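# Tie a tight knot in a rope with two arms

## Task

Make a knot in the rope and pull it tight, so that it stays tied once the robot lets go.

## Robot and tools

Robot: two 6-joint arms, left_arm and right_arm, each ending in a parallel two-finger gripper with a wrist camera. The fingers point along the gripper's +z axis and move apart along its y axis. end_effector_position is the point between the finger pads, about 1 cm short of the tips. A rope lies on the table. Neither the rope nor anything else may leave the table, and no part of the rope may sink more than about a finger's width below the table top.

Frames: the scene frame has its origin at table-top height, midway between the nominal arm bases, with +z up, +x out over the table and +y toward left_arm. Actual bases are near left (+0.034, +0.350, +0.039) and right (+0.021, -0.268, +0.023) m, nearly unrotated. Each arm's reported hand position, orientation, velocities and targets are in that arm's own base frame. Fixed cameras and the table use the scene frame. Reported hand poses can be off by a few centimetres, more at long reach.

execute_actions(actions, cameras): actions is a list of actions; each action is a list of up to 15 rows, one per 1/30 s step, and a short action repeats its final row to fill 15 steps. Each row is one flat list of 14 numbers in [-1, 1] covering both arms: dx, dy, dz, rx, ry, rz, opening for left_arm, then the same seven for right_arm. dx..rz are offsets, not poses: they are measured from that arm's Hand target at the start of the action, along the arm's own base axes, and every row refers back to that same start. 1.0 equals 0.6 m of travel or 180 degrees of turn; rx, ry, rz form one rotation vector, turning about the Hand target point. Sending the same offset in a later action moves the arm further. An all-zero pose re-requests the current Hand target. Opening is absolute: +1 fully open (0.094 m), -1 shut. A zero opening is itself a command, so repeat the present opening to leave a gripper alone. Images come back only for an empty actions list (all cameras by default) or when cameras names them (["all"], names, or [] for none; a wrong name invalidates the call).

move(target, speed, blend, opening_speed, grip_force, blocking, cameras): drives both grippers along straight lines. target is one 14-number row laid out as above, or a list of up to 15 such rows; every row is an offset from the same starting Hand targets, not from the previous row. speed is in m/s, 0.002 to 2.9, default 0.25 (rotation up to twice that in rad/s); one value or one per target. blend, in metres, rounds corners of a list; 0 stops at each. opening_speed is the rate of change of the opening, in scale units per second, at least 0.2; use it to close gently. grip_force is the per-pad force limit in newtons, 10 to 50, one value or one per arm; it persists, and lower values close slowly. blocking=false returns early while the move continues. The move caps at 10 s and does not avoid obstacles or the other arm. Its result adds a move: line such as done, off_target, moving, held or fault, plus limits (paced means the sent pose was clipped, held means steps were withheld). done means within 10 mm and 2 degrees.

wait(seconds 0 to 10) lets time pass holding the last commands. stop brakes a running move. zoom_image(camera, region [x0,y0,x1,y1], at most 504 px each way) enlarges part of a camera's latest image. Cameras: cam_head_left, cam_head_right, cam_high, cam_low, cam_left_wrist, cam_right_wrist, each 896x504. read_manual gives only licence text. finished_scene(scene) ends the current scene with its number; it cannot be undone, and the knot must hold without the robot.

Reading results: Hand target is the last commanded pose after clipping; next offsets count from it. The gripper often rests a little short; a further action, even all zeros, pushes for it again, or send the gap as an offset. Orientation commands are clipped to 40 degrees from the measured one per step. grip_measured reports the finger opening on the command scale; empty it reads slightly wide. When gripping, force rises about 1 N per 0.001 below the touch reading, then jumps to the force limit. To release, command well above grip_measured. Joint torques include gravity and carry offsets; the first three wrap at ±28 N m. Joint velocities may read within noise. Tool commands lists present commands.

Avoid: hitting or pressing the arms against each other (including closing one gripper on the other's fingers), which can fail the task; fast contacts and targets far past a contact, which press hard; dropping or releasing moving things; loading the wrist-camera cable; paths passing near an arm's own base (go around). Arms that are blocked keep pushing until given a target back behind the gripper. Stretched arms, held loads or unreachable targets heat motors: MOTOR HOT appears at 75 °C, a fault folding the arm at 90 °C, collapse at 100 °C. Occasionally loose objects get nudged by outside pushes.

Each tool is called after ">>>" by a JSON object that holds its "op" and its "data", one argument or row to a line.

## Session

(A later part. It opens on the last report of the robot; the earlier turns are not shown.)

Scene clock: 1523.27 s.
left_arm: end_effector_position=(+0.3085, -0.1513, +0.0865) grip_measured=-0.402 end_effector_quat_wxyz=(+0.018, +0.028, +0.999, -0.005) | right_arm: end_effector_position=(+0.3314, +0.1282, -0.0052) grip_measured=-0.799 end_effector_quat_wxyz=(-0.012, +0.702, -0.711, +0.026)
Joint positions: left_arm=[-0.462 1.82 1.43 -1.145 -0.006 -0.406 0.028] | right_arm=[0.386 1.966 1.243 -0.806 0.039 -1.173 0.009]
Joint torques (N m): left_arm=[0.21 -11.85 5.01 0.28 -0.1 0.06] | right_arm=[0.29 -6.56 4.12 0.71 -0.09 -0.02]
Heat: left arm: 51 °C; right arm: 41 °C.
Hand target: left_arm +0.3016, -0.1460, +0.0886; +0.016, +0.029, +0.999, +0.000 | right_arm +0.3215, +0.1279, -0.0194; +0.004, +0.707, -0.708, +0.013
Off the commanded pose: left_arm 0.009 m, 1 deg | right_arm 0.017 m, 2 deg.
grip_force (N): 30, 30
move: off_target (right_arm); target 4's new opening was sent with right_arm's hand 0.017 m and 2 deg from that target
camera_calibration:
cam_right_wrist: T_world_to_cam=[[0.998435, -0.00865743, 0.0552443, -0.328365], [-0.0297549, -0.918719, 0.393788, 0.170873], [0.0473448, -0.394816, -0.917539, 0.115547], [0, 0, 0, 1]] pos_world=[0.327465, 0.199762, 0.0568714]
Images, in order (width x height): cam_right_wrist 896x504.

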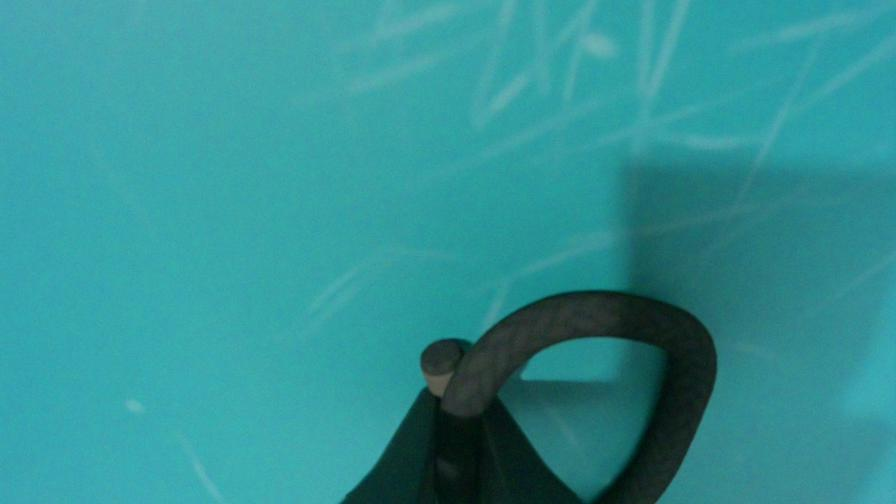

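>>> {"op": "move", "data": {
  "target": [
    [0,0,0,0,0,0,-0.4,-0.02,0.08,0.17,0,0,0,-1],
    [0,0,0,0,0,0,-0.4,-0.07,0.437,0.17,0,0,0,-1],
    [0,0,0,0,0,0,-0.4,-0.07,0.437,0.0,0,0,0,-1],
    [0,0,0,0,0,0,-0.4,-0.07,0.437,0.0,0,0,0,-0.4],
    [0,0,0,0,0,0,-0.4,-0.07,0.437,0.2,0,0,0,-0.4],
    [0,0,0,0,0,0,-0.4,-0.07,0.1,0.25,0,0,0,-0.4]
  ],
  "speed": [0.2,0.25,0.2,0.1,0.2,0.3],
  "blend": [0.02,0.02,0,0,0.02,0],
  "cameras": ["cam_right_wrist","cam_high","cam_left_wrist"]
}}

Scene clock: 1532.37 s.
left_arm: end_effector_position=(+0.3085, -0.1513, +0.0865) grip_measured=-0.402 end_effector_quat_wxyz=(+0.018, +0.028, +0.999, -0.005) | right_arm: end_effector_position=(+0.2988, +0.2958, +0.0852) grip_measured=-0.801 end_effector_quat_wxyz=(-0.030, +0.724, -0.689, +0.019)
Joint positions: left_arm=[-0.462 1.82 1.43 -1.145 -0.006 -0.406 0.028] | right_arm=[0.793 2.101 1.817 -1.226 0.036 -0.828 0.009]
Joint torques (N m): left_arm=[0.18 -11.82 5.03 0.28 -0.09 0.06] | right_arm=[-0.62 -10.33 5.85 0.5 0.02 0.02]
Heat: left arm: 51 °C; right arm: 41 °C.
Hand target: left_arm +0.3016, -0.1460, +0.0886; +0.016, +0.029, +0.999, +0.000 | right_arm +0.2973, +0.2906, +0.0856; -0.023, +0.723, -0.690, +0.019 (not the last commanded pose)
Tool commands: left_gripper/opening=-0.4 right_gripper/opening=-1.0
Off the commanded pose: left_arm 0.009 m, 1 deg | right_arm 0.119 m, 5 deg.
grip_force (N): 30, 30
move: held (right_arm; a check stopped the path); path passed 1 of 6 targets; target 4's new opening was not sent; limits=held
pose unreachable (right arm): on one or more control steps of this call, first in action 0 (counted from 0), this arm could not follow its commanded pose, so it was not sent that pose on those steps. It may still have moved: this result reports where it is.
cause: moving toward the commanded pose would bring a part of the arm too close to another arm (this arm's wrist (the part past joint 4) and the left arm's wrist (the part past joint 4), 37 mm apart when this arm was first held).
camera_calibration:
cam_left_wrist: T_world_to_cam=[[-0.071377, -0.997148, 0.0245154, -0.128867], [-0.919022, 0.075298, 0.386949, 0.298545], [-0.387691, 0.00508907, -0.921775, 0.292867], [0, 0, 0, 1]] pos_world=[0.378714, -0.15247, 0.157595]
cam_right_wrist: T_world_to_cam=[[0.996129, 0.0519982, 0.0708737, -0.318011], [0.022875, -0.931836, 0.362157, 0.279138], [0.0848742, -0.359134, -0.929419, 0.24548], [0, 0, 0, 1]] pos_world=[0.28956, 0.364807, 0.1496]
Images, in order (width x height): cam_high 896x504, cam_left_wrist 896x504, cam_right_wrist 896x504.

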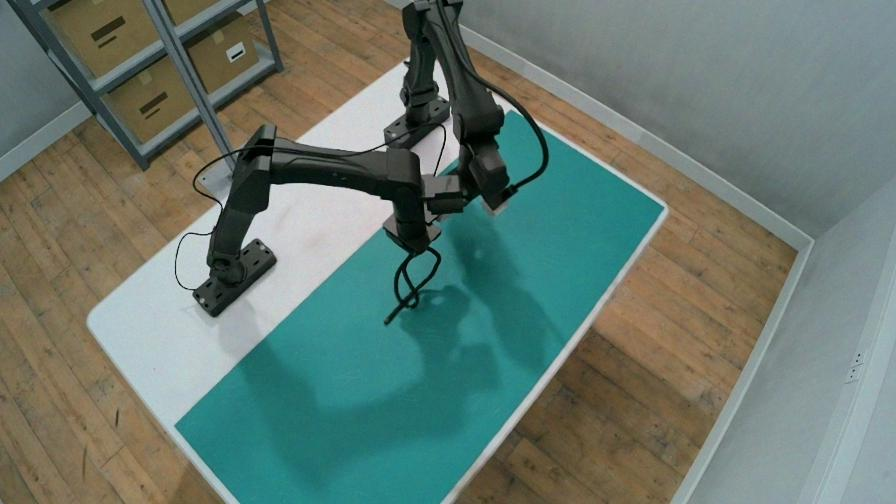

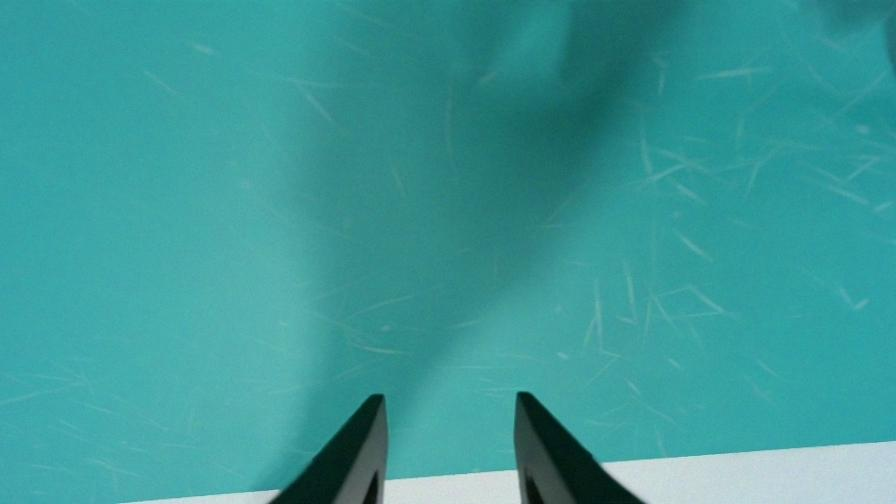

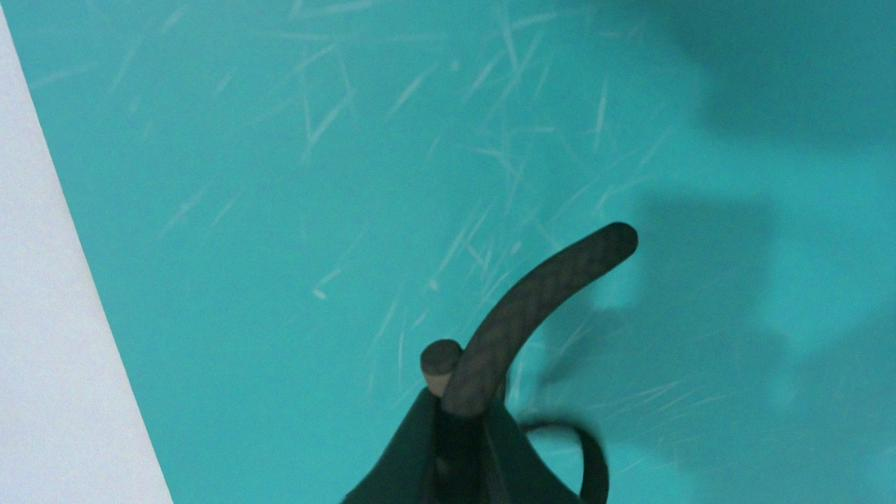

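>>> {"op": "move", "data": {
  "target": [
    [-0.1,0.25,0.1,0,0,0,-0.4,0,0,-0.14,0,0,0,-1],
    [-0.1,0.25,0.1,0,0,0,-0.4,0,0,-0.14,0,0,0,-0.3],
    [-0.1,0.25,0.1,0,0,0,-0.4,-0.05,-0.05,0.12,0,0,0,-0.3],
    [-0.1,0.25,0.1,0,0,0,-0.4,-0.08,-0.1,0.17,0,0,0,-0.3]
  ],
  "speed": [0.2,0.1,0.2,0.3],
  "cameras": ["cam_right_wrist","cam_high"]
}}

Scene clock: 1545.23 s.
left_arm: end_effector_position=(+0.2494, +0.0053, +0.1493) grip_measured=-0.402 end_effector_quat_wxyz=(+0.023, +0.027, +0.999, +0.004) | right_arm: end_effector_position=(+0.2523, +0.2360, +0.1868) grip_measured=-0.303 end_effector_quat_wxyz=(-0.031, +0.723, -0.690, +0.020)
Joint positions: left_arm=[0.012 1.443 1.279 -1.36 -0.007 0.067 0.028] | right_arm=[0.768 1.821 1.83 -1.517 0.037 -0.85 0.033]
Joint torques (N m): left_arm=[0.21 -7.05 5.65 0.25 0.08 0.07] | right_arm=[-0.44 -7.91 5.89 0.5 0.01 0.02]
Heat: left arm: 49 °C; right arm: 42 °C.
Hand target: left_arm +0.2415, +0.0040, +0.1486; +0.015, +0.029, +0.999, +0.000 | right_arm +0.2494, +0.2307, +0.1876; -0.023, +0.723, -0.690, +0.019
Off the commanded pose: left_arm 0.008 m, 1 deg | right_arm 0.006 m, 1 deg.
grip_force (N): 30, 30
move: done; target 2's new opening was sent with right_arm's hand 0.016 m and 2 deg from that target
camera_calibration:
cam_right_wrist: T_world_to_cam=[[0.996083, 0.0484957, 0.0739361, -0.275565], [0.0185393, -0.932136, 0.361634, 0.188992], [0.0864562, -0.358847, -0.929384, 0.321797], [0, 0, 0, 1]] pos_world=[0.24316, 0.305006, 0.251102]
Images, in order (width x height): cam_high 896x504, cam_right_wrist 896x504.

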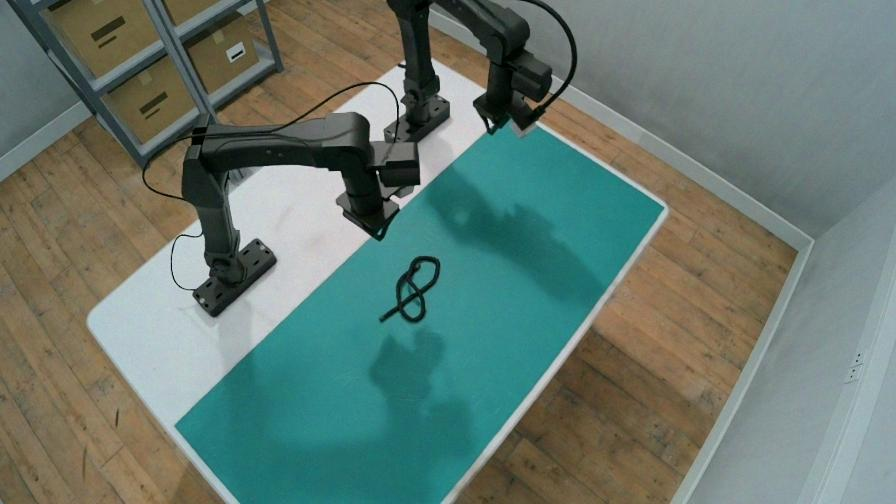

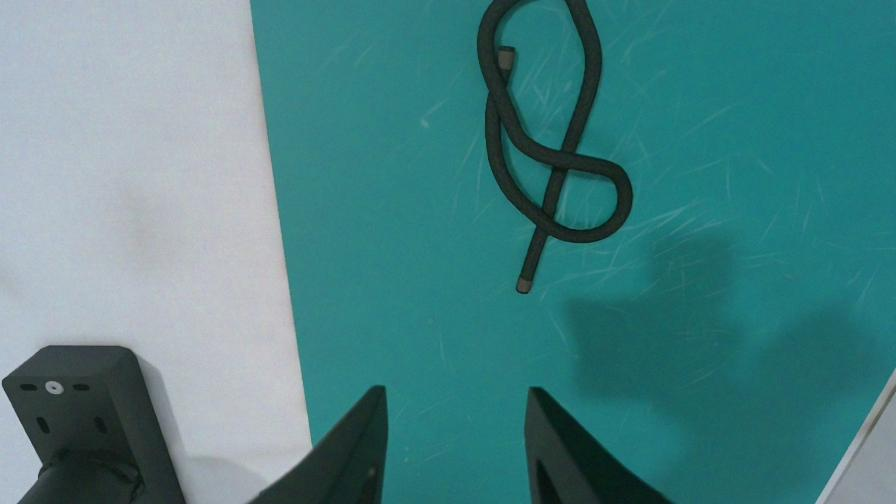

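>>> {"op": "move", "data": {
  "target": [
    [0,0,0,0,0,0,-0.4,0.0743,0.152,-0.18,0,0,0,-0.6]
  ],
  "speed": 0.2,
  "cameras": ["cam_right_wrist"]
}}

Scene clock: 1580.63 s.
left_arm: end_effector_position=(+0.2494, +0.0053, +0.1493) grip_measured=-0.402 end_effector_quat_wxyz=(+0.023, +0.027, +0.999, +0.004) | right_arm: end_effector_position=(+0.2892, +0.3130, +0.0810) grip_measured=-0.597 end_effector_quat_wxyz=(-0.014, +0.723, -0.690, +0.018)
Joint positions: left_arm=[0.012 1.443 1.279 -1.36 -0.007 0.067 0.028] | right_arm=[0.838 2.162 1.897 -1.278 0.038 -0.779 0.019]
Joint torques (N m): left_arm=[0.2 -7.05 5.64 0.25 0.08 0.06] | right_arm=[0.46 -8.7 8.72 0.68 0.04 0.06]
Motor temperatures (°C): left_arm=[29 45 35 31 31 31 29] | right_arm=[30 42 39 31 30 31 30]
Heat: left arm: 45 °C; right arm: 42 °C.
Hand target: left_arm +0.2415, +0.0040, +0.1486; +0.015, +0.029, +0.999, +0.000 | right_arm +0.2939, +0.3219, +0.0796; -0.023, +0.723, -0.690, +0.019
Off the commanded pose: left_arm 0.008 m, 1 deg | right_arm 0.010 m, 1 deg.
grip_force (N): 30, 30
move: done
camera_calibration:
cam_right_wrist: T_world_to_cam=[[0.997617, 0.0491518, 0.048413, -0.306837], [0.0269797, -0.923794, 0.381938, 0.29152], [0.0634966, -0.379722, -0.922919, 0.260609], [0, 0, 0, 1]] pos_world=[0.281693, 0.383345, 0.144033]
Images, in order (width x height): cam_right_wrist 896x504.

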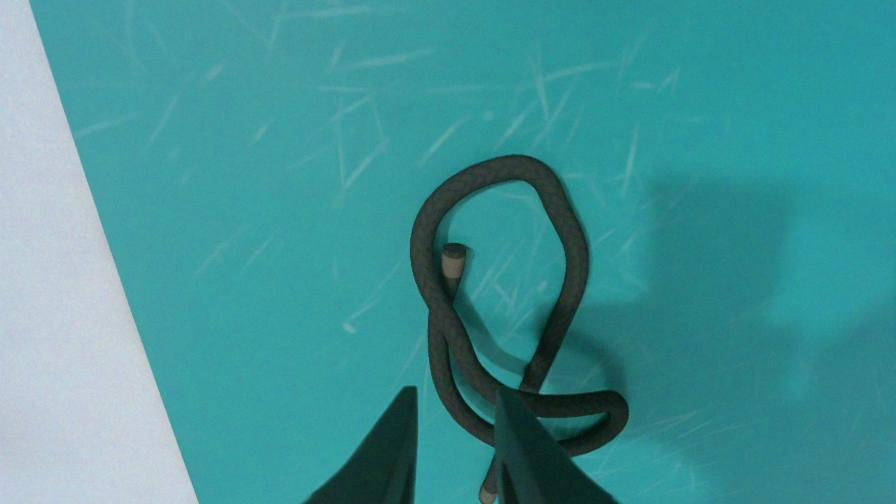

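>>> {"op": "move", "data": {
  "target": [
    [0,0,0,0,0,0,-0.4,0.0123,0.0025,-0.08,0,0,0,-0.745],
    [0,0,0,0,0,0,-0.4,0.0123,0.0025,-0.166,0,0,0,-0.745],
    [0,0,0,0,0,0,-0.4,0.0123,0.0025,-0.166,0,0,0,-1]
  ],
  "speed": [0.15,0.08,0.1],
  "cameras": ["cam_right_wrist"]
}}

Scene clock: 1599.03 s.
left_arm: end_effector_position=(+0.2494, +0.0053, +0.1493) grip_measured=-0.402 end_effector_quat_wxyz=(+0.023, +0.027, +0.999, +0.004) | right_arm: end_effector_position=(+0.3038, +0.3291, -0.0030) grip_measured=-0.983 end_effector_quat_wxyz=(-0.040, +0.722, -0.690, +0.018)
Joint positions: left_arm=[0.012 1.443 1.279 -1.36 -0.007 0.067 0.028] | right_arm=[0.838 2.258 1.712 -0.945 0.038 -0.779 0.001]
Joint torques (N m): left_arm=[0.21 -7.06 5.63 0.24 0.08 0.07] | right_arm=[-0.32 -8.76 5.04 0.82 0.03 -0.01]
Heat: left arm: 44 °C; right arm: 42 °C.
Hand target: left_arm +0.2415, +0.0040, +0.1486; +0.015, +0.029, +0.999, +0.000 | right_arm +0.3013, +0.3234, -0.0199; -0.024, +0.723, -0.690, +0.019
Off the commanded pose: left_arm 0.008 m, 1 deg | right_arm 0.018 m, 2 deg.
grip_force (N): 30, 30
move: off_target (right_arm); target 3's new opening was sent with right_arm's hand 0.018 m and 2 deg from that target
camera_calibration:
cam_right_wrist: T_world_to_cam=[[0.995285, 0.0465799, 0.0850718, -0.316402], [0.0142317, -0.937771, 0.346962, 0.346515], [0.0959394, -0.344116, -0.934013, 0.166684], [0, 0, 0, 1]] pos_world=[0.293987, 0.397048, 0.0623741]
Images, in order (width x height): cam_right_wrist 896x504.

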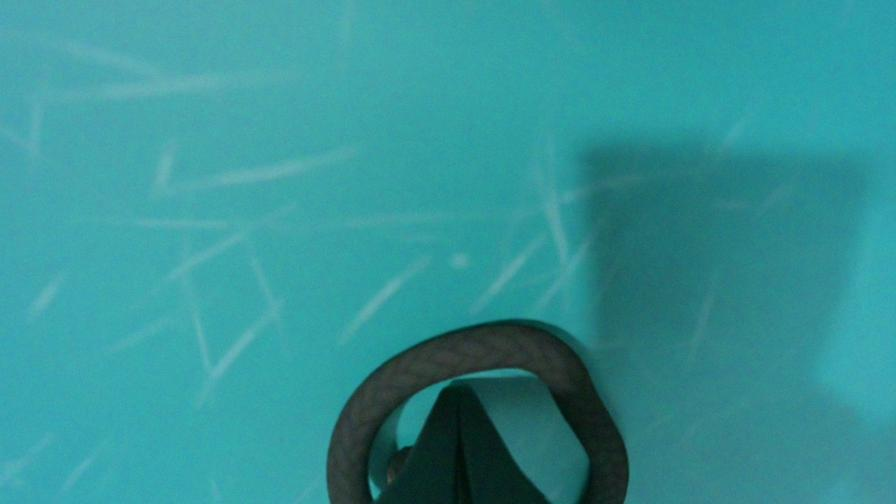

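>>> {"op": "move", "data": {
  "target": [
    [0,0,0,0,0,0,-0.4,0,0,0.08,0,0,0,-0.745],
    [0,0,0,0,0,0,-0.4,-0.0145,-0.0255,0.08,0,0,0,-0.745],
    [0,0,0,0,0,0,-0.4,-0.0145,-0.0255,0.0,0,0,0,-0.745]
  ],
  "speed": [0.15,0.08,0.1],
  "cameras": ["cam_right_wrist"]
}}

Scene clock: 1613.23 s.
left_arm: end_effector_position=(+0.2494, +0.0053, +0.1493) grip_measured=-0.402 end_effector_quat_wxyz=(+0.023, +0.027, +0.999, +0.004) | right_arm: end_effector_position=(+0.2964, +0.3130, -0.0047) grip_measured=-0.748 end_effector_quat_wxyz=(-0.039, +0.722, -0.690, +0.023)
Joint positions: left_arm=[0.012 1.443 1.279 -1.36 -0.007 0.067 0.028] | right_arm=[0.83 2.199 1.606 -0.9 0.048 -0.788 0.012]
Joint torques (N m): left_arm=[0.21 -7.06 5.63 0.25 0.07 0.07] | right_arm=[-0.42 -8.57 4.79 0.8 -0.05 -0.01]
Heat: left arm: 43 °C; right arm: 43 °C.
Hand target: left_arm +0.2415, +0.0040, +0.1486; +0.015, +0.029, +0.999, +0.000 | right_arm +0.2925, +0.3080, -0.0201; -0.023, +0.723, -0.690, +0.019
Off the commanded pose: left_arm 0.008 m, 1 deg | right_arm 0.016 m, 2 deg.
grip_force (N): 30, 30
move: off_target (right_arm)
camera_calibration:
cam_right_wrist: T_world_to_cam=[[0.994736, 0.0476823, 0.0907003, -0.308336], [0.0123793, -0.934575, 0.35555, 0.331779], [0.10172, -0.352556, -0.930246, 0.161247], [0, 0, 0, 1]] pos_world=[0.286204, 0.381624, 0.0600016]
Images, in order (width x height): cam_right_wrist 896x504.

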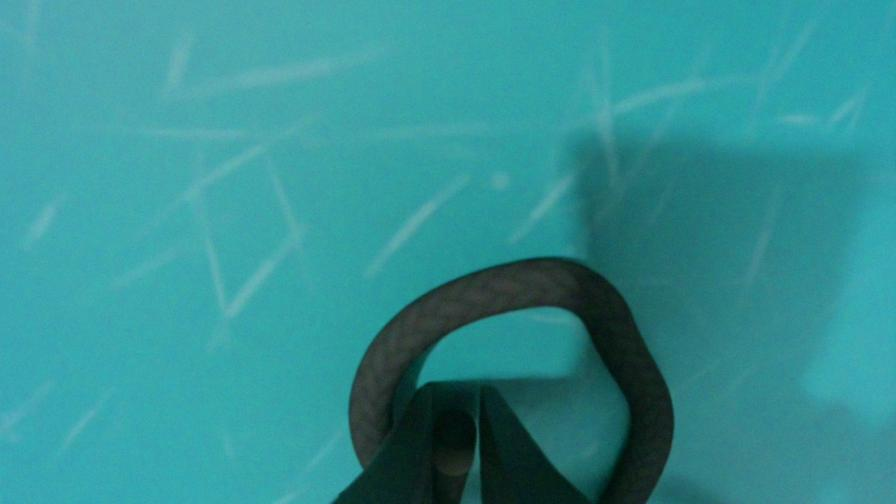

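>>> {"op": "move", "data": {
  "target": [
    [0,0,0,0,0,0,-0.4,0,0,0,0,0,0,-1],
    [0,0,0,0,0,0,-0.4,0,0,0.075,0,0,0,-1],
    [0,0,0,0,0,0,-0.4,0.17,0.0,0.075,0,0,0,-1],
    [0,0,0,0,0,0,-0.4,0.18,0.0,0.02,0,0,0,-1]
  ],
  "speed": [0.15,0.1,0.1,0.1],
  "cameras": ["cam_right_wrist","cam_high","cam_low"]
}}

>>> {"op": "zoom_image", "data": {
  "camera": "cam_high",
  "region": [330, 210, 500, 340]
}}

>>> {"op": "zoom_image", "data": {
  "camera": "cam_low",
  "region": [230, 160, 430, 290]
}}

Scene clock: 1627.27 s.
left_arm: end_effector_position=(+0.2494, +0.0053, +0.1493) grip_measured=-0.402 end_effector_quat_wxyz=(+0.023, +0.027, +0.999, +0.004) | right_arm: end_effector_position=(+0.4016, +0.3135, +0.0126) grip_measured=-0.854 end_effector_quat_wxyz=(-0.041, +0.724, -0.689, +0.026)
Joint positions: left_arm=[0.012 1.443 1.279 -1.36 -0.007 0.067 0.028] | right_arm=[0.675 2.526 2.25 -1.207 0.04 -0.947 0.007]
Joint torques (N m): left_arm=[0.24 -7.06 5.65 0.25 0.08 0.07] | right_arm=[-0.79 -10.11 5.46 0.83 -0.07 -0.04]
Heat: left arm: 43 °C; right arm: 42 °C.
Hand target: left_arm +0.2415, +0.0040, +0.1486; +0.015, +0.029, +0.999, +0.000 | right_arm +0.4005, +0.3080, -0.0081; -0.023, +0.723, -0.690, +0.019
Off the commanded pose: left_arm 0.008 m, 1 deg | right_arm 0.021 m, 2 deg.
grip_force (N): 30, 30
move: off_target (right_arm)
camera_calibration:
cam_right_wrist: T_world_to_cam=[[0.993993, 0.0516012, 0.0965124, -0.415637], [0.0138672, -0.934144, 0.356628, 0.323947], [0.108559, -0.353147, -0.929248, 0.164137], [0, 0, 0, 1]] pos_world=[0.390829, 0.382025, 0.0771101]
Images, in order (width x height): cam_high 896x504, cam_low 896x504, cam_right_wrist 896x504.

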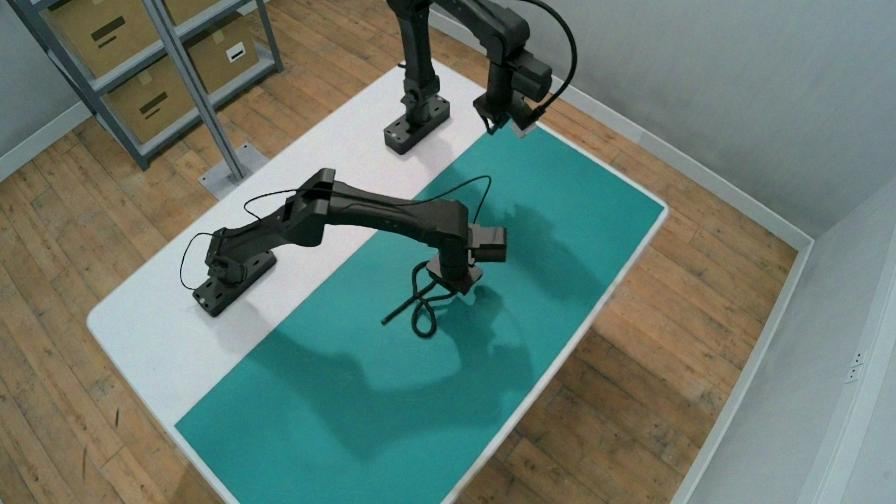

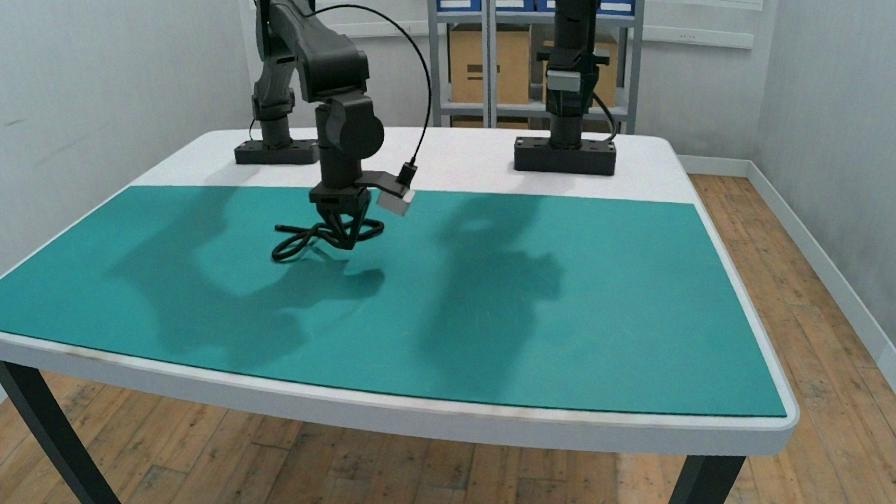

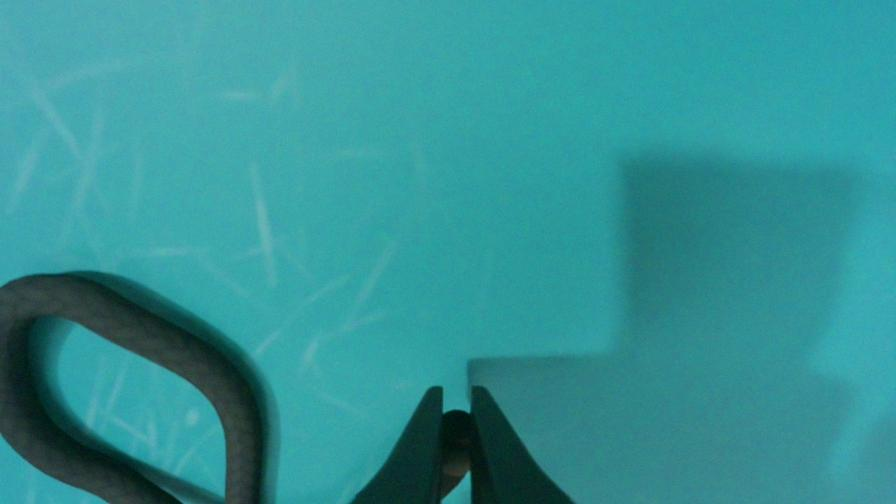

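Scaled by 2.965.

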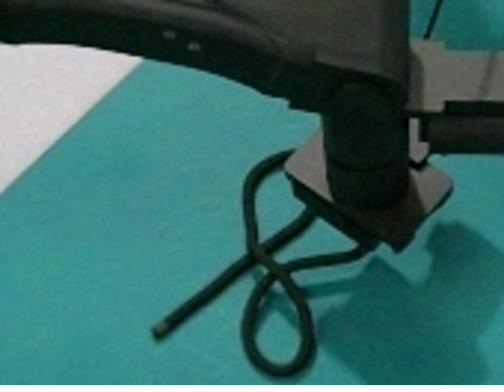

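Scaled by 2.520.

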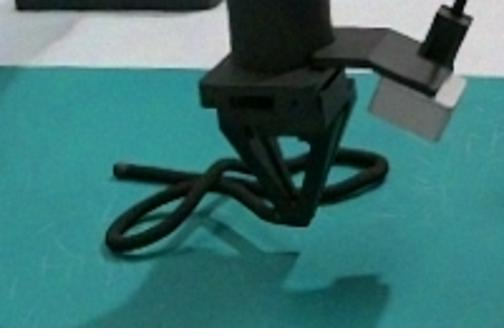

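>>> {"op": "move", "data": {
  "target": [
    [0,0,0,0,0,0,-0.4,0,0,-0.02,0,0,0,-1],
    [0,0,0,0,0,0,-0.4,0,0,-0.02,0,0,0,-0.5],
    [0,0,0,0,0,0,-0.4,0,0,0.15,0,0,0,-0.5],
    [0,0,0,0,0,0,-0.4,-0.16,-0.03,0.28,0,0,0,-0.5]
  ],
  "speed": [0.1,0.1,0.15,0.25],
  "cameras": ["cam_right_wrist"]
}}

Scene clock: 1636.00 s.
left_arm: end_effector_position=(+0.2494, +0.0053, +0.1493) grip_measured=-0.402 end_effector_quat_wxyz=(+0.023, +0.027, +0.999, +0.004) | right_arm: end_effector_position=(+0.3093, +0.2954, +0.1623) grip_measured=-0.503 end_effector_quat_wxyz=(-0.038, +0.725, -0.687, +0.021)
Joint positions: left_arm=[0.012 1.443 1.279 -1.36 -0.007 0.067 0.028] | right_arm=[0.776 2.164 2.223 -1.553 0.038 -0.85 0.023]
Joint torques (N m): left_arm=[0.18 -7.06 5.64 0.25 0.08 0.07] | right_arm=[-0.18 -10.62 4.77 0.52 -0.03 0.02]
Heat: left arm: 43 °C; right arm: 42 °C.
Hand target: left_arm +0.2415, +0.0040, +0.1486; +0.015, +0.029, +0.999, +0.000 | right_arm +0.3046, +0.2900, +0.1599; -0.023, +0.723, -0.690, +0.019
Off the commanded pose: left_arm 0.008 m, 1 deg | right_arm 0.008 m, 2 deg.
joint sent to its limit (right arm) — joint 4 (wrist pitch), lower limit. The joint targets still meet the commanded pose.
grip_force (N): 30, 30
move: done; target 2's new opening was sent with right_arm's hand 0.027 m and 3 deg from that target
camera_calibration:
cam_right_wrist: T_world_to_cam=[[0.994759, 0.0560353, 0.0855289, -0.337148], [0.0222051, -0.934889, 0.354245, 0.252969], [0.0998103, -0.350489, -0.931233, 0.309128], [0, 0, 0, 1]] pos_world=[0.29891, 0.363736, 0.227093]
Images, in order (width x height): cam_right_wrist 896x504.

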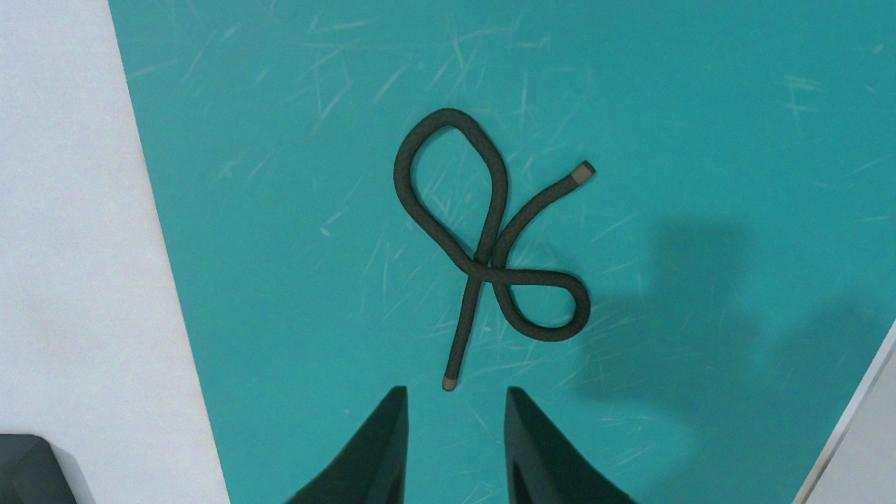

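>>> {"op": "move", "data": {
  "target": [
    [0,0,0,0,0,0,-0.4,-0.15,-0.3,0.02,0,0,0,-0.5],
    [0.1075,-0.45,-0.1,0,0,0,-0.4,-0.15,-0.3,0,0,0,0,-0.5]
  ],
  "speed": [0.25,0.25],
  "cameras": ["cam_left_wrist"]
}}

Scene clock: 1661.23 s.
left_arm: end_effector_position=(+0.3003, -0.2669, +0.0870) grip_measured=-0.402 end_effector_quat_wxyz=(+0.012, +0.036, +0.999, -0.007) | right_arm: end_effector_position=(+0.2173, +0.1112, +0.1615) grip_measured=-0.503 end_effector_quat_wxyz=(-0.018, +0.723, -0.690, +0.023)
Joint positions: left_arm=[-0.732 2.057 1.759 -1.246 -0.006 -0.66 0.028] | right_arm=[0.492 1.425 1.312 -1.408 0.032 -1.126 0.023]
Joint torques (N m): left_arm=[0.51 -10.54 9.25 0.2 -0.17 -0.05] | right_arm=[-0.54 -5.71 4.83 0.72 -0.09 -0.02]
Heat: left arm: 42 °C; right arm: 44 °C.
Hand target: left_arm +0.3061, -0.2660, +0.0886; +0.016, +0.029, +0.999, +0.000 | right_arm +0.2146, +0.1100, +0.1599; -0.023, +0.723, -0.690, +0.019
Off the commanded pose: left_arm 0.006 m, 1 deg | right_arm 0.003 m, 1 deg.
grip_force (N): 30, 30
move: done
camera_calibration:
cam_left_wrist: T_world_to_cam=[[-0.0864455, -0.995864, 0.027976, -0.240247], [-0.913266, 0.0904338, 0.3972, 0.301045], [-0.398087, 0.00878656, -0.917306, 0.29439], [0, 0, 0, 1]] pos_world=[0.371359, -0.269064, 0.157192]
Images, in order (width x height): cam_left_wrist 896x504.

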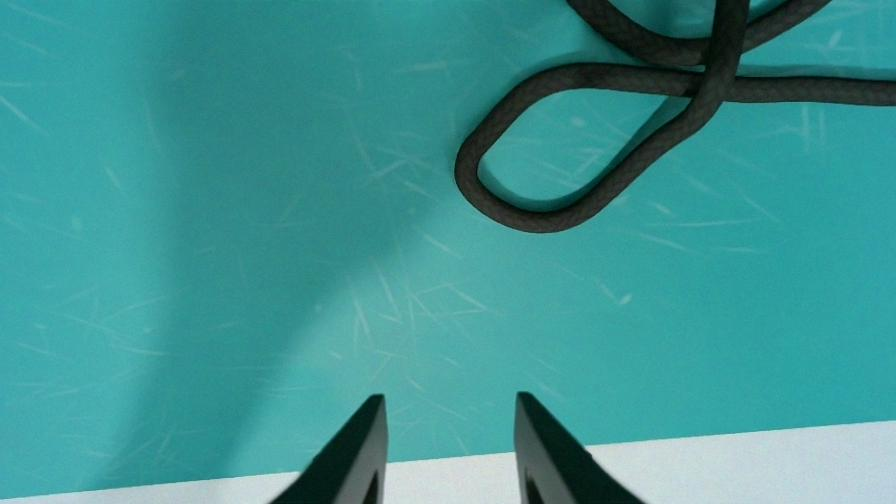

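>>> {"op": "move", "data": {
  "target": [
    [0.0343,-0.0232,-0.09,0,0,0.133,-0.4,0,0,0,0,0,0,-0.5],
    [0.0343,-0.0232,-0.206,0,0,0.133,-0.4,0,0,0,0,0,0,-0.5],
    [0.0343,-0.0232,-0.206,0,0,0.133,-1,0,0,0,0,0,0,-0.5],
    [0.04,-0.03,-0.12,0,0,0.133,-1,0,0,0,0,0,0,-0.5],
    [0.123,-0.015,-0.115,0,0,0.0,-1,0,0,0,0,0,0,-0.5],
    [0.198,-0.065,-0.12,0,0,-0.117,-1,0,0,0,0,0,0,-0.5],
    [0.198,-0.065,-0.19,0,0,-0.117,-1,0,0,0,0,0,0,-0.5]
  ],
  "speed": 0.15,
  "blend": [0.01,0,0,0.02,0.02,0.01,0],
  "cameras": ["cam_left_wrist","cam_high","cam_right_wrist"]
}}

>>> {"op": "zoom_image", "data": {
  "camera": "cam_high",
  "region": [330, 210, 500, 340]
}}

Scene clock: 1685.80 s.
left_arm: end_effector_position=(+0.4249, -0.3083, -0.0070) grip_measured=-0.845 end_effector_quat_wxyz=(+0.026, +0.212, +0.977, -0.007) | right_arm: end_effector_position=(+0.2173, +0.1112, +0.1615) grip_measured=-0.503 end_effector_quat_wxyz=(-0.018, +0.723, -0.690, +0.023)
Joint positions: left_arm=[-0.632 2.713 2.533 -1.337 -0.007 -0.205 0.007] | right_arm=[0.492 1.425 1.312 -1.408 0.032 -1.126 0.023]
Joint torques (N m): left_arm=[0.51 -14.32 5.24 0.63 -0.01 0.06] | right_arm=[-0.53 -5.68 4.83 0.73 -0.09 -0.02]
Heat: left arm: 44 °C; right arm: 41 °C.
Hand target: left_arm +0.4248, -0.3050, -0.0254; +0.015, +0.212, +0.977, -0.003 | right_arm +0.2146, +0.1100, +0.1599; -0.023, +0.723, -0.690, +0.019
Off the commanded pose: left_arm 0.019 m, 1 deg | right_arm 0.003 m, 1 deg.
grip_force (N): 30, 30
move: off_target (left_arm); target 3's new opening was sent with left_arm's hand 0.017 m and 1 deg from that target
camera_calibration:
cam_left_wrist: T_world_to_cam=[[-0.428029, -0.903564, 0.0190587, -0.0945477], [-0.836045, 0.403878, 0.371363, 0.519506], [-0.343248, 0.14302, -0.928292, 0.276124], [0, 0, 0, 1]] pos_world=[0.48864, -0.334738, 0.0652]
cam_right_wrist: T_world_to_cam=[[0.996942, 0.0501082, 0.0599577, -0.230835], [0.0234327, -0.92372, 0.382351, 0.0770228], [0.0745431, -0.379777, -0.92207, 0.260234], [0, 0, 0, 1]] pos_world=[0.208926, 0.181545, 0.224344]
Images, in order (width x height): cam_high 896x504, cam_left_wrist 896x504, cam_right_wrist 896x504.

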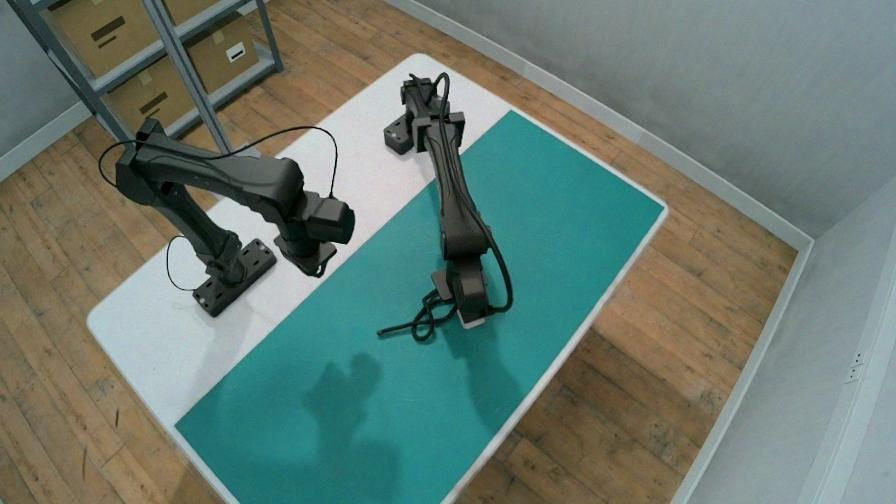

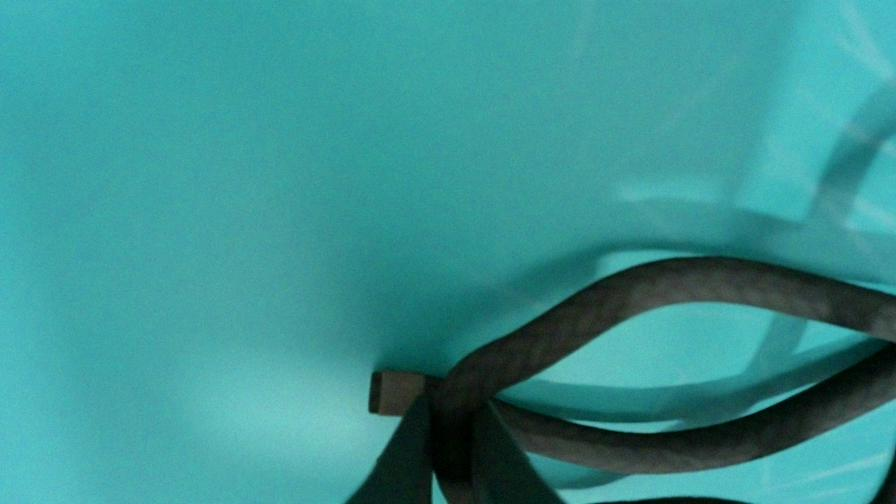

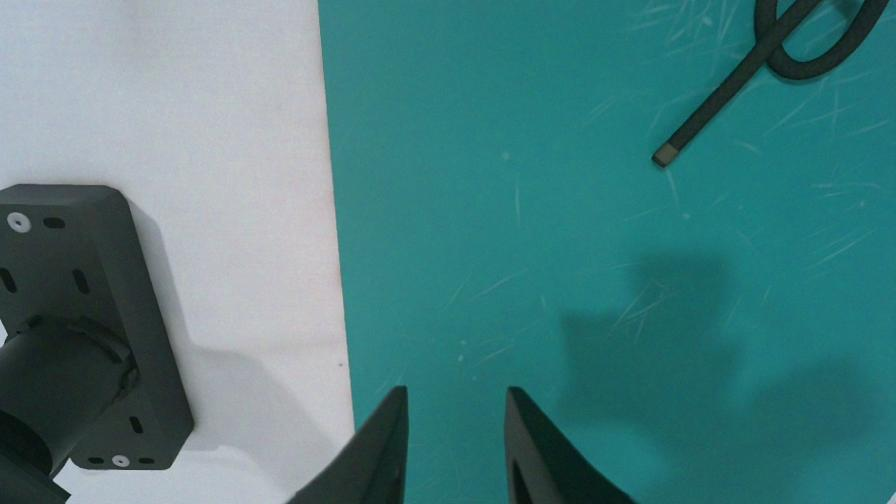

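Scaled by 2.965.

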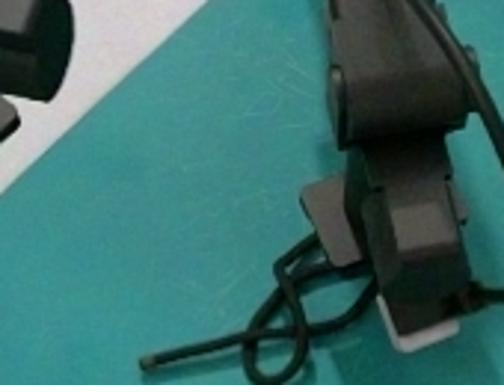

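>>> {"op": "move", "data": {
  "target": [
    [0,0,-0.02,0,0,0,-1,0,0,0,0,0,0,-0.5],
    [0,0,-0.02,0,0,0,-0.5,0,0,0,0,0,0,-0.5],
    [0,0,0.15,0,0,0,-0.5,0,0,0,0,0,0,-0.5],
    [-0.05,0.08,0.22,0,0,0,-0.5,0,0,0,0,0,0,-0.5]
  ],
  "speed": 0.15,
  "blend": [0,0,0.02,0],
  "cameras": ["cam_left_wrist","cam_low"]
}}

>>> {"op": "zoom_image", "data": {
  "camera": "cam_low",
  "region": [230, 160, 430, 290]
}}

Scene clock: 1700.80 s.
left_arm: end_effector_position=(+0.3997, -0.2619, +0.1018) grip_measured=-0.502 end_effector_quat_wxyz=(+0.020, +0.209, +0.978, -0.010) | right_arm: end_effector_position=(+0.2173, +0.1112, +0.1615) grip_measured=-0.503 end_effector_quat_wxyz=(-0.018, +0.723, -0.690, +0.023)
Joint positions: left_arm=[-0.581 2.449 2.468 -1.546 0.003 -0.16 0.023] | right_arm=[0.492 1.425 1.312 -1.408 0.032 -1.126 0.023]
Joint torques (N m): left_arm=[0.05 -16.84 5.03 0.27 -0.11 0.07] | right_arm=[-0.53 -5.68 4.83 0.73 -0.08 -0.02]
Heat: left arm: 48 °C; right arm: 40 °C.
Hand target: left_arm +0.3948, -0.2570, +0.1066; +0.015, +0.212, +0.977, -0.003 | right_arm +0.2146, +0.1100, +0.1599; -0.023, +0.723, -0.690, +0.019
Off the commanded pose: left_arm 0.008 m, 1 deg | right_arm 0.003 m, 1 deg.
joint sent to its limit (left arm) — joint 4 (wrist pitch), lower limit. The joint targets still meet the commanded pose.
grip_force (N): 30, 30
move: done; target 2's new opening was sent with left_arm's hand 0.032 m and 3 deg from that target
camera_calibration:
cam_left_wrist: T_world_to_cam=[[-0.423, -0.905765, 0.0257072, -0.0687921], [-0.833948, 0.400244, 0.379914, 0.436699], [-0.354402, 0.139265, -0.924665, 0.365032], [0, 0, 0, 1]] pos_world=[0.464454, -0.287932, 0.173392]
Images, in order (width x height): cam_low 896x504, cam_left_wrist 896x504.

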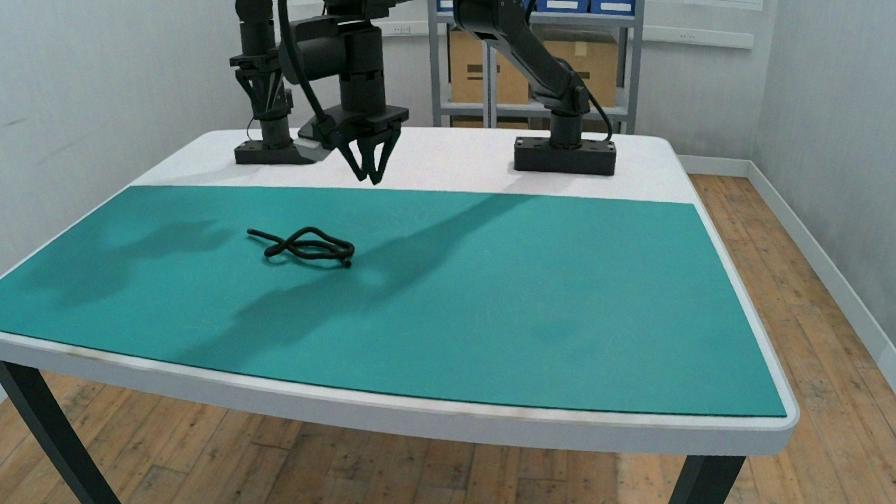

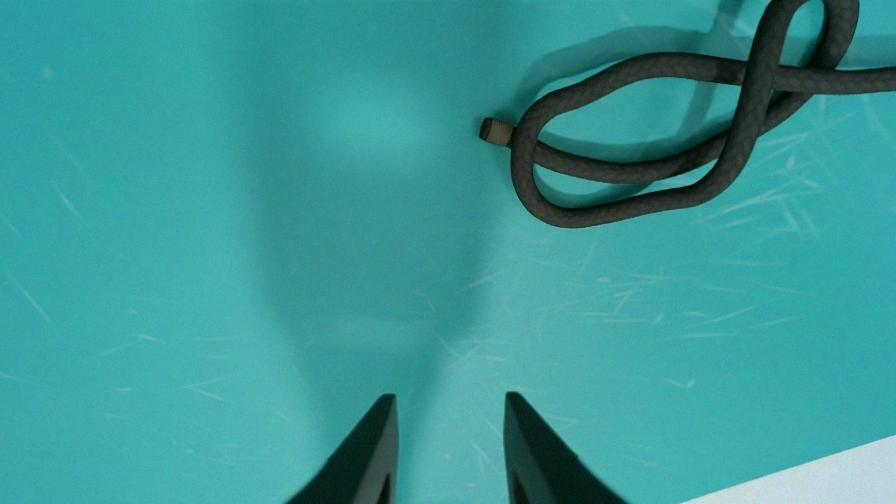

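Scaled by 2.520.

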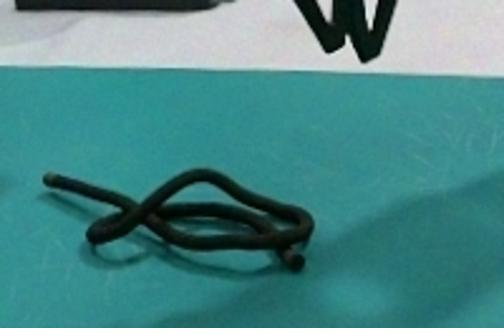

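>>> {"op": "zoom_image", "data": {
  "camera": "cam_left_wrist",
  "region": [640, 0, 896, 230]
}}

Scaled by 1.969.

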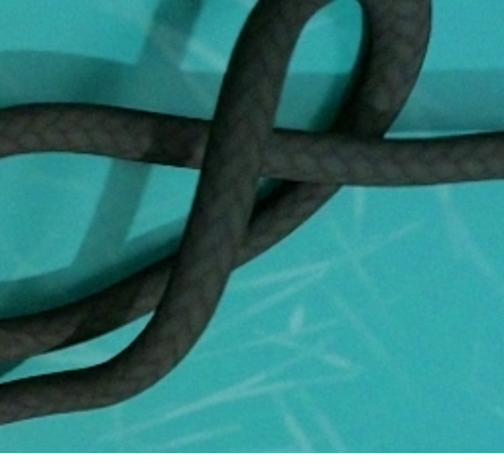

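>>> {"op": "move", "data": {
  "target": [
    [0.0,-0.125,-0.02,0,0,0.394,-0.35,0,0,0,0,0,0,-0.5]
  ],
  "speed": 0.4,
  "cameras": ["cam_left_wrist"]
}}

Scene clock: 1721.23 s.
left_arm: end_effector_position=(+0.3922, -0.3320, +0.1003) grip_measured=-0.352 end_effector_quat_wxyz=(+0.039, -0.389, +0.918, -0.059) | right_arm: end_effector_position=(+0.2173, +0.1112, +0.1615) grip_measured=-0.503 end_effector_quat_wxyz=(-0.018, +0.723, -0.690, +0.023)
Joint positions: left_arm=[-0.711 2.574 2.69 -1.546 -0.019 -1.511 0.03] | right_arm=[0.492 1.425 1.312 -1.408 0.032 -1.126 0.023]
Joint torques (N m): left_arm=[0.03 -13.26 8.99 0.45 -0.16 -0.08] | right_arm=[-0.54 -5.7 4.83 0.73 -0.08 -0.02]
Motor temperatures (°C): left_arm=[29 53 35 31 31 31 29] | right_arm=[30 39 38 31 30 31 30]
Heat: left arm: 53 °C; right arm: 39 °C.
Hand target: left_arm +0.3949, -0.3319, +0.0945; +0.014, -0.395, +0.919, +0.006 | right_arm +0.2146, +0.1100, +0.1599; -0.023, +0.723, -0.690, +0.019
Off the commanded pose: left_arm 0.006 m, 8 deg | right_arm 0.003 m, 1 deg.
joint sent to its limit (left arm) — joint 4 (wrist pitch), lower limit. The joint targets are off in orientation, not in position.
grip_force (N): 30, 30
move: off_target (left_arm)
camera_calibration:
cam_left_wrist: T_world_to_cam=[[0.697988, -0.699411, 0.15374, -0.51934], [-0.693473, -0.606611, 0.38874, 0.0688054], [-0.178628, -0.37795, -0.90843, 0.12834], [0, 0, 0, 1]] pos_world=[0.433133, -0.272988, 0.169684]
Images, in order (width x height): cam_left_wrist 896x504.

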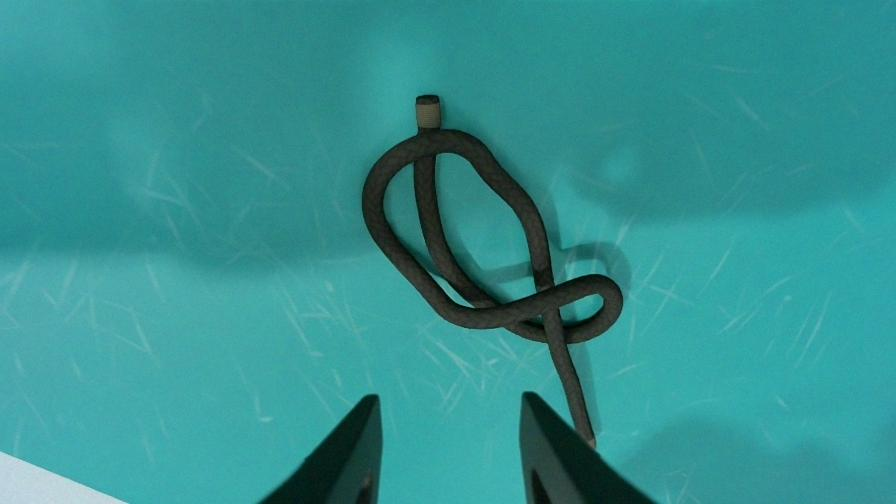

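>>> {"op": "move", "data": {
  "target": [
    [0.0285,0.019,-0.1,0,0,0.02,-0.45,0.25,-0.017,-0.15,0,0,-0.156,-0.4],
    [0.0285,0.019,-0.216,0,0,0.02,-0.45,0.25,-0.017,-0.15,0,0,-0.156,-0.4],
    [0.0285,0.019,-0.216,0,0,0.02,-1,0.25,-0.017,-0.15,0,0,-0.156,-0.4]
  ],
  "speed": 0.2,
  "blend": [0.01,0,0],
  "cameras": ["cam_left_wrist","cam_right_wrist"]
}}

Scene clock: 1739.93 s.
left_arm: end_effector_position=(+0.4142, -0.3289, -0.0165) grip_measured=-0.845 end_effector_quat_wxyz=(+0.017, -0.417, +0.909, -0.012) | right_arm: end_effector_position=(+0.3543, +0.0989, +0.0699) grip_measured=-0.403 end_effector_quat_wxyz=(+0.010, -0.539, +0.842, -0.021)
Joint positions: left_arm=[-0.679 2.807 2.68 -1.407 -0.019 -1.54 0.007] | right_arm=[0.287 1.927 1.503 -1.116 0.035 -0.852 0.028]
Joint torques (N m): left_arm=[0.51 -15.56 3.59 0.56 -0.16 -0.08] | right_arm=[-0.44 -6.91 8.7 0.65 0.02 0.09]
Heat: left arm: 49 °C; right arm: 39 °C.
Hand target: left_arm +0.4119, -0.3206, -0.0350; +0.014, -0.423, +0.906, +0.007 | right_arm +0.3646, +0.0997, +0.0699; +0.018, -0.534, +0.845, -0.024
Off the commanded pose: left_arm 0.020 m, 2 deg | right_arm 0.010 m, 1 deg.
grip_force (N): 30, 30
move: off_target (left_arm); target 3's new opening was sent with left_arm's hand 0.019 m and 1 deg from that target
camera_calibration:
cam_left_wrist: T_world_to_cam=[[0.747289, -0.662506, 0.0514305, -0.524543], [-0.623024, -0.671628, 0.400945, 0.0810292], [-0.231086, -0.331664, -0.914657, 0.0642506], [0, 0, 0, 1]] pos_world=[0.457315, -0.271782, 0.0532565]
cam_right_wrist: T_world_to_cam=[[0.908021, -0.416001, 0.0494161, -0.282933], [-0.402166, -0.832578, 0.380889, 0.239354], [-0.117307, -0.365729, -0.923299, 0.227573], [0, 0, 0, 1]] pos_world=[0.379865, 0.164811, 0.132931]
Images, in order (width x height): cam_left_wrist 896x504, cam_right_wrist 896x504.

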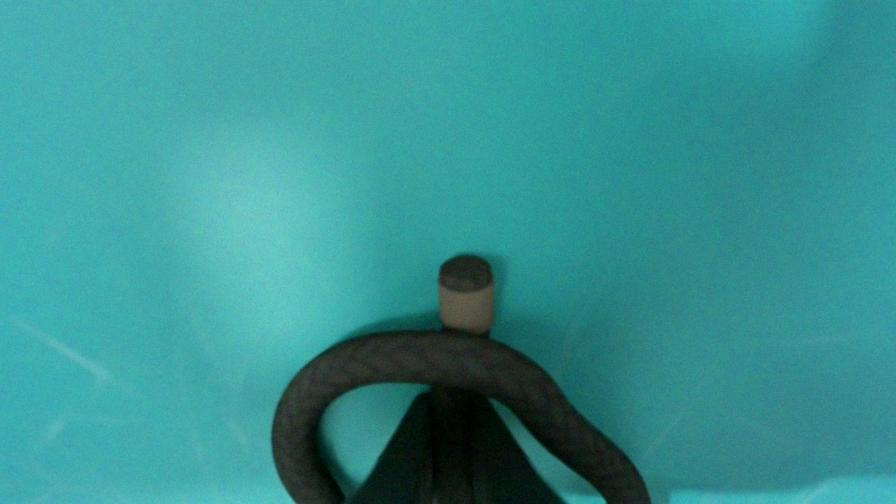

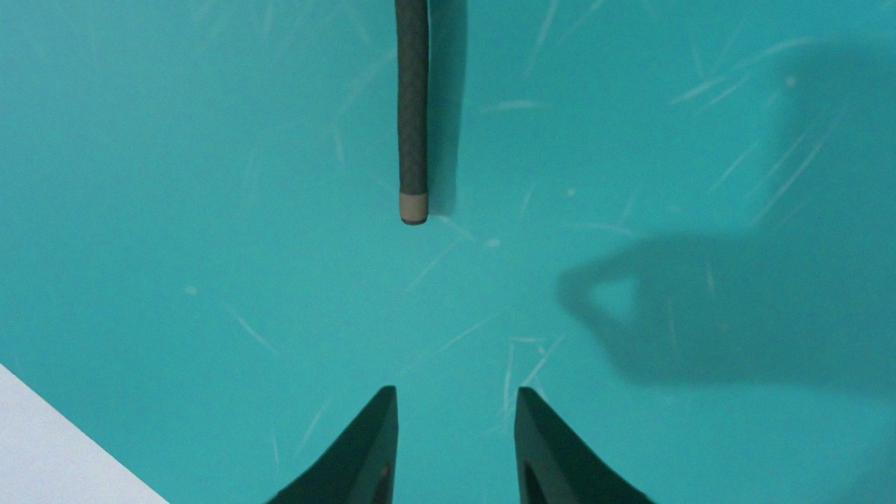

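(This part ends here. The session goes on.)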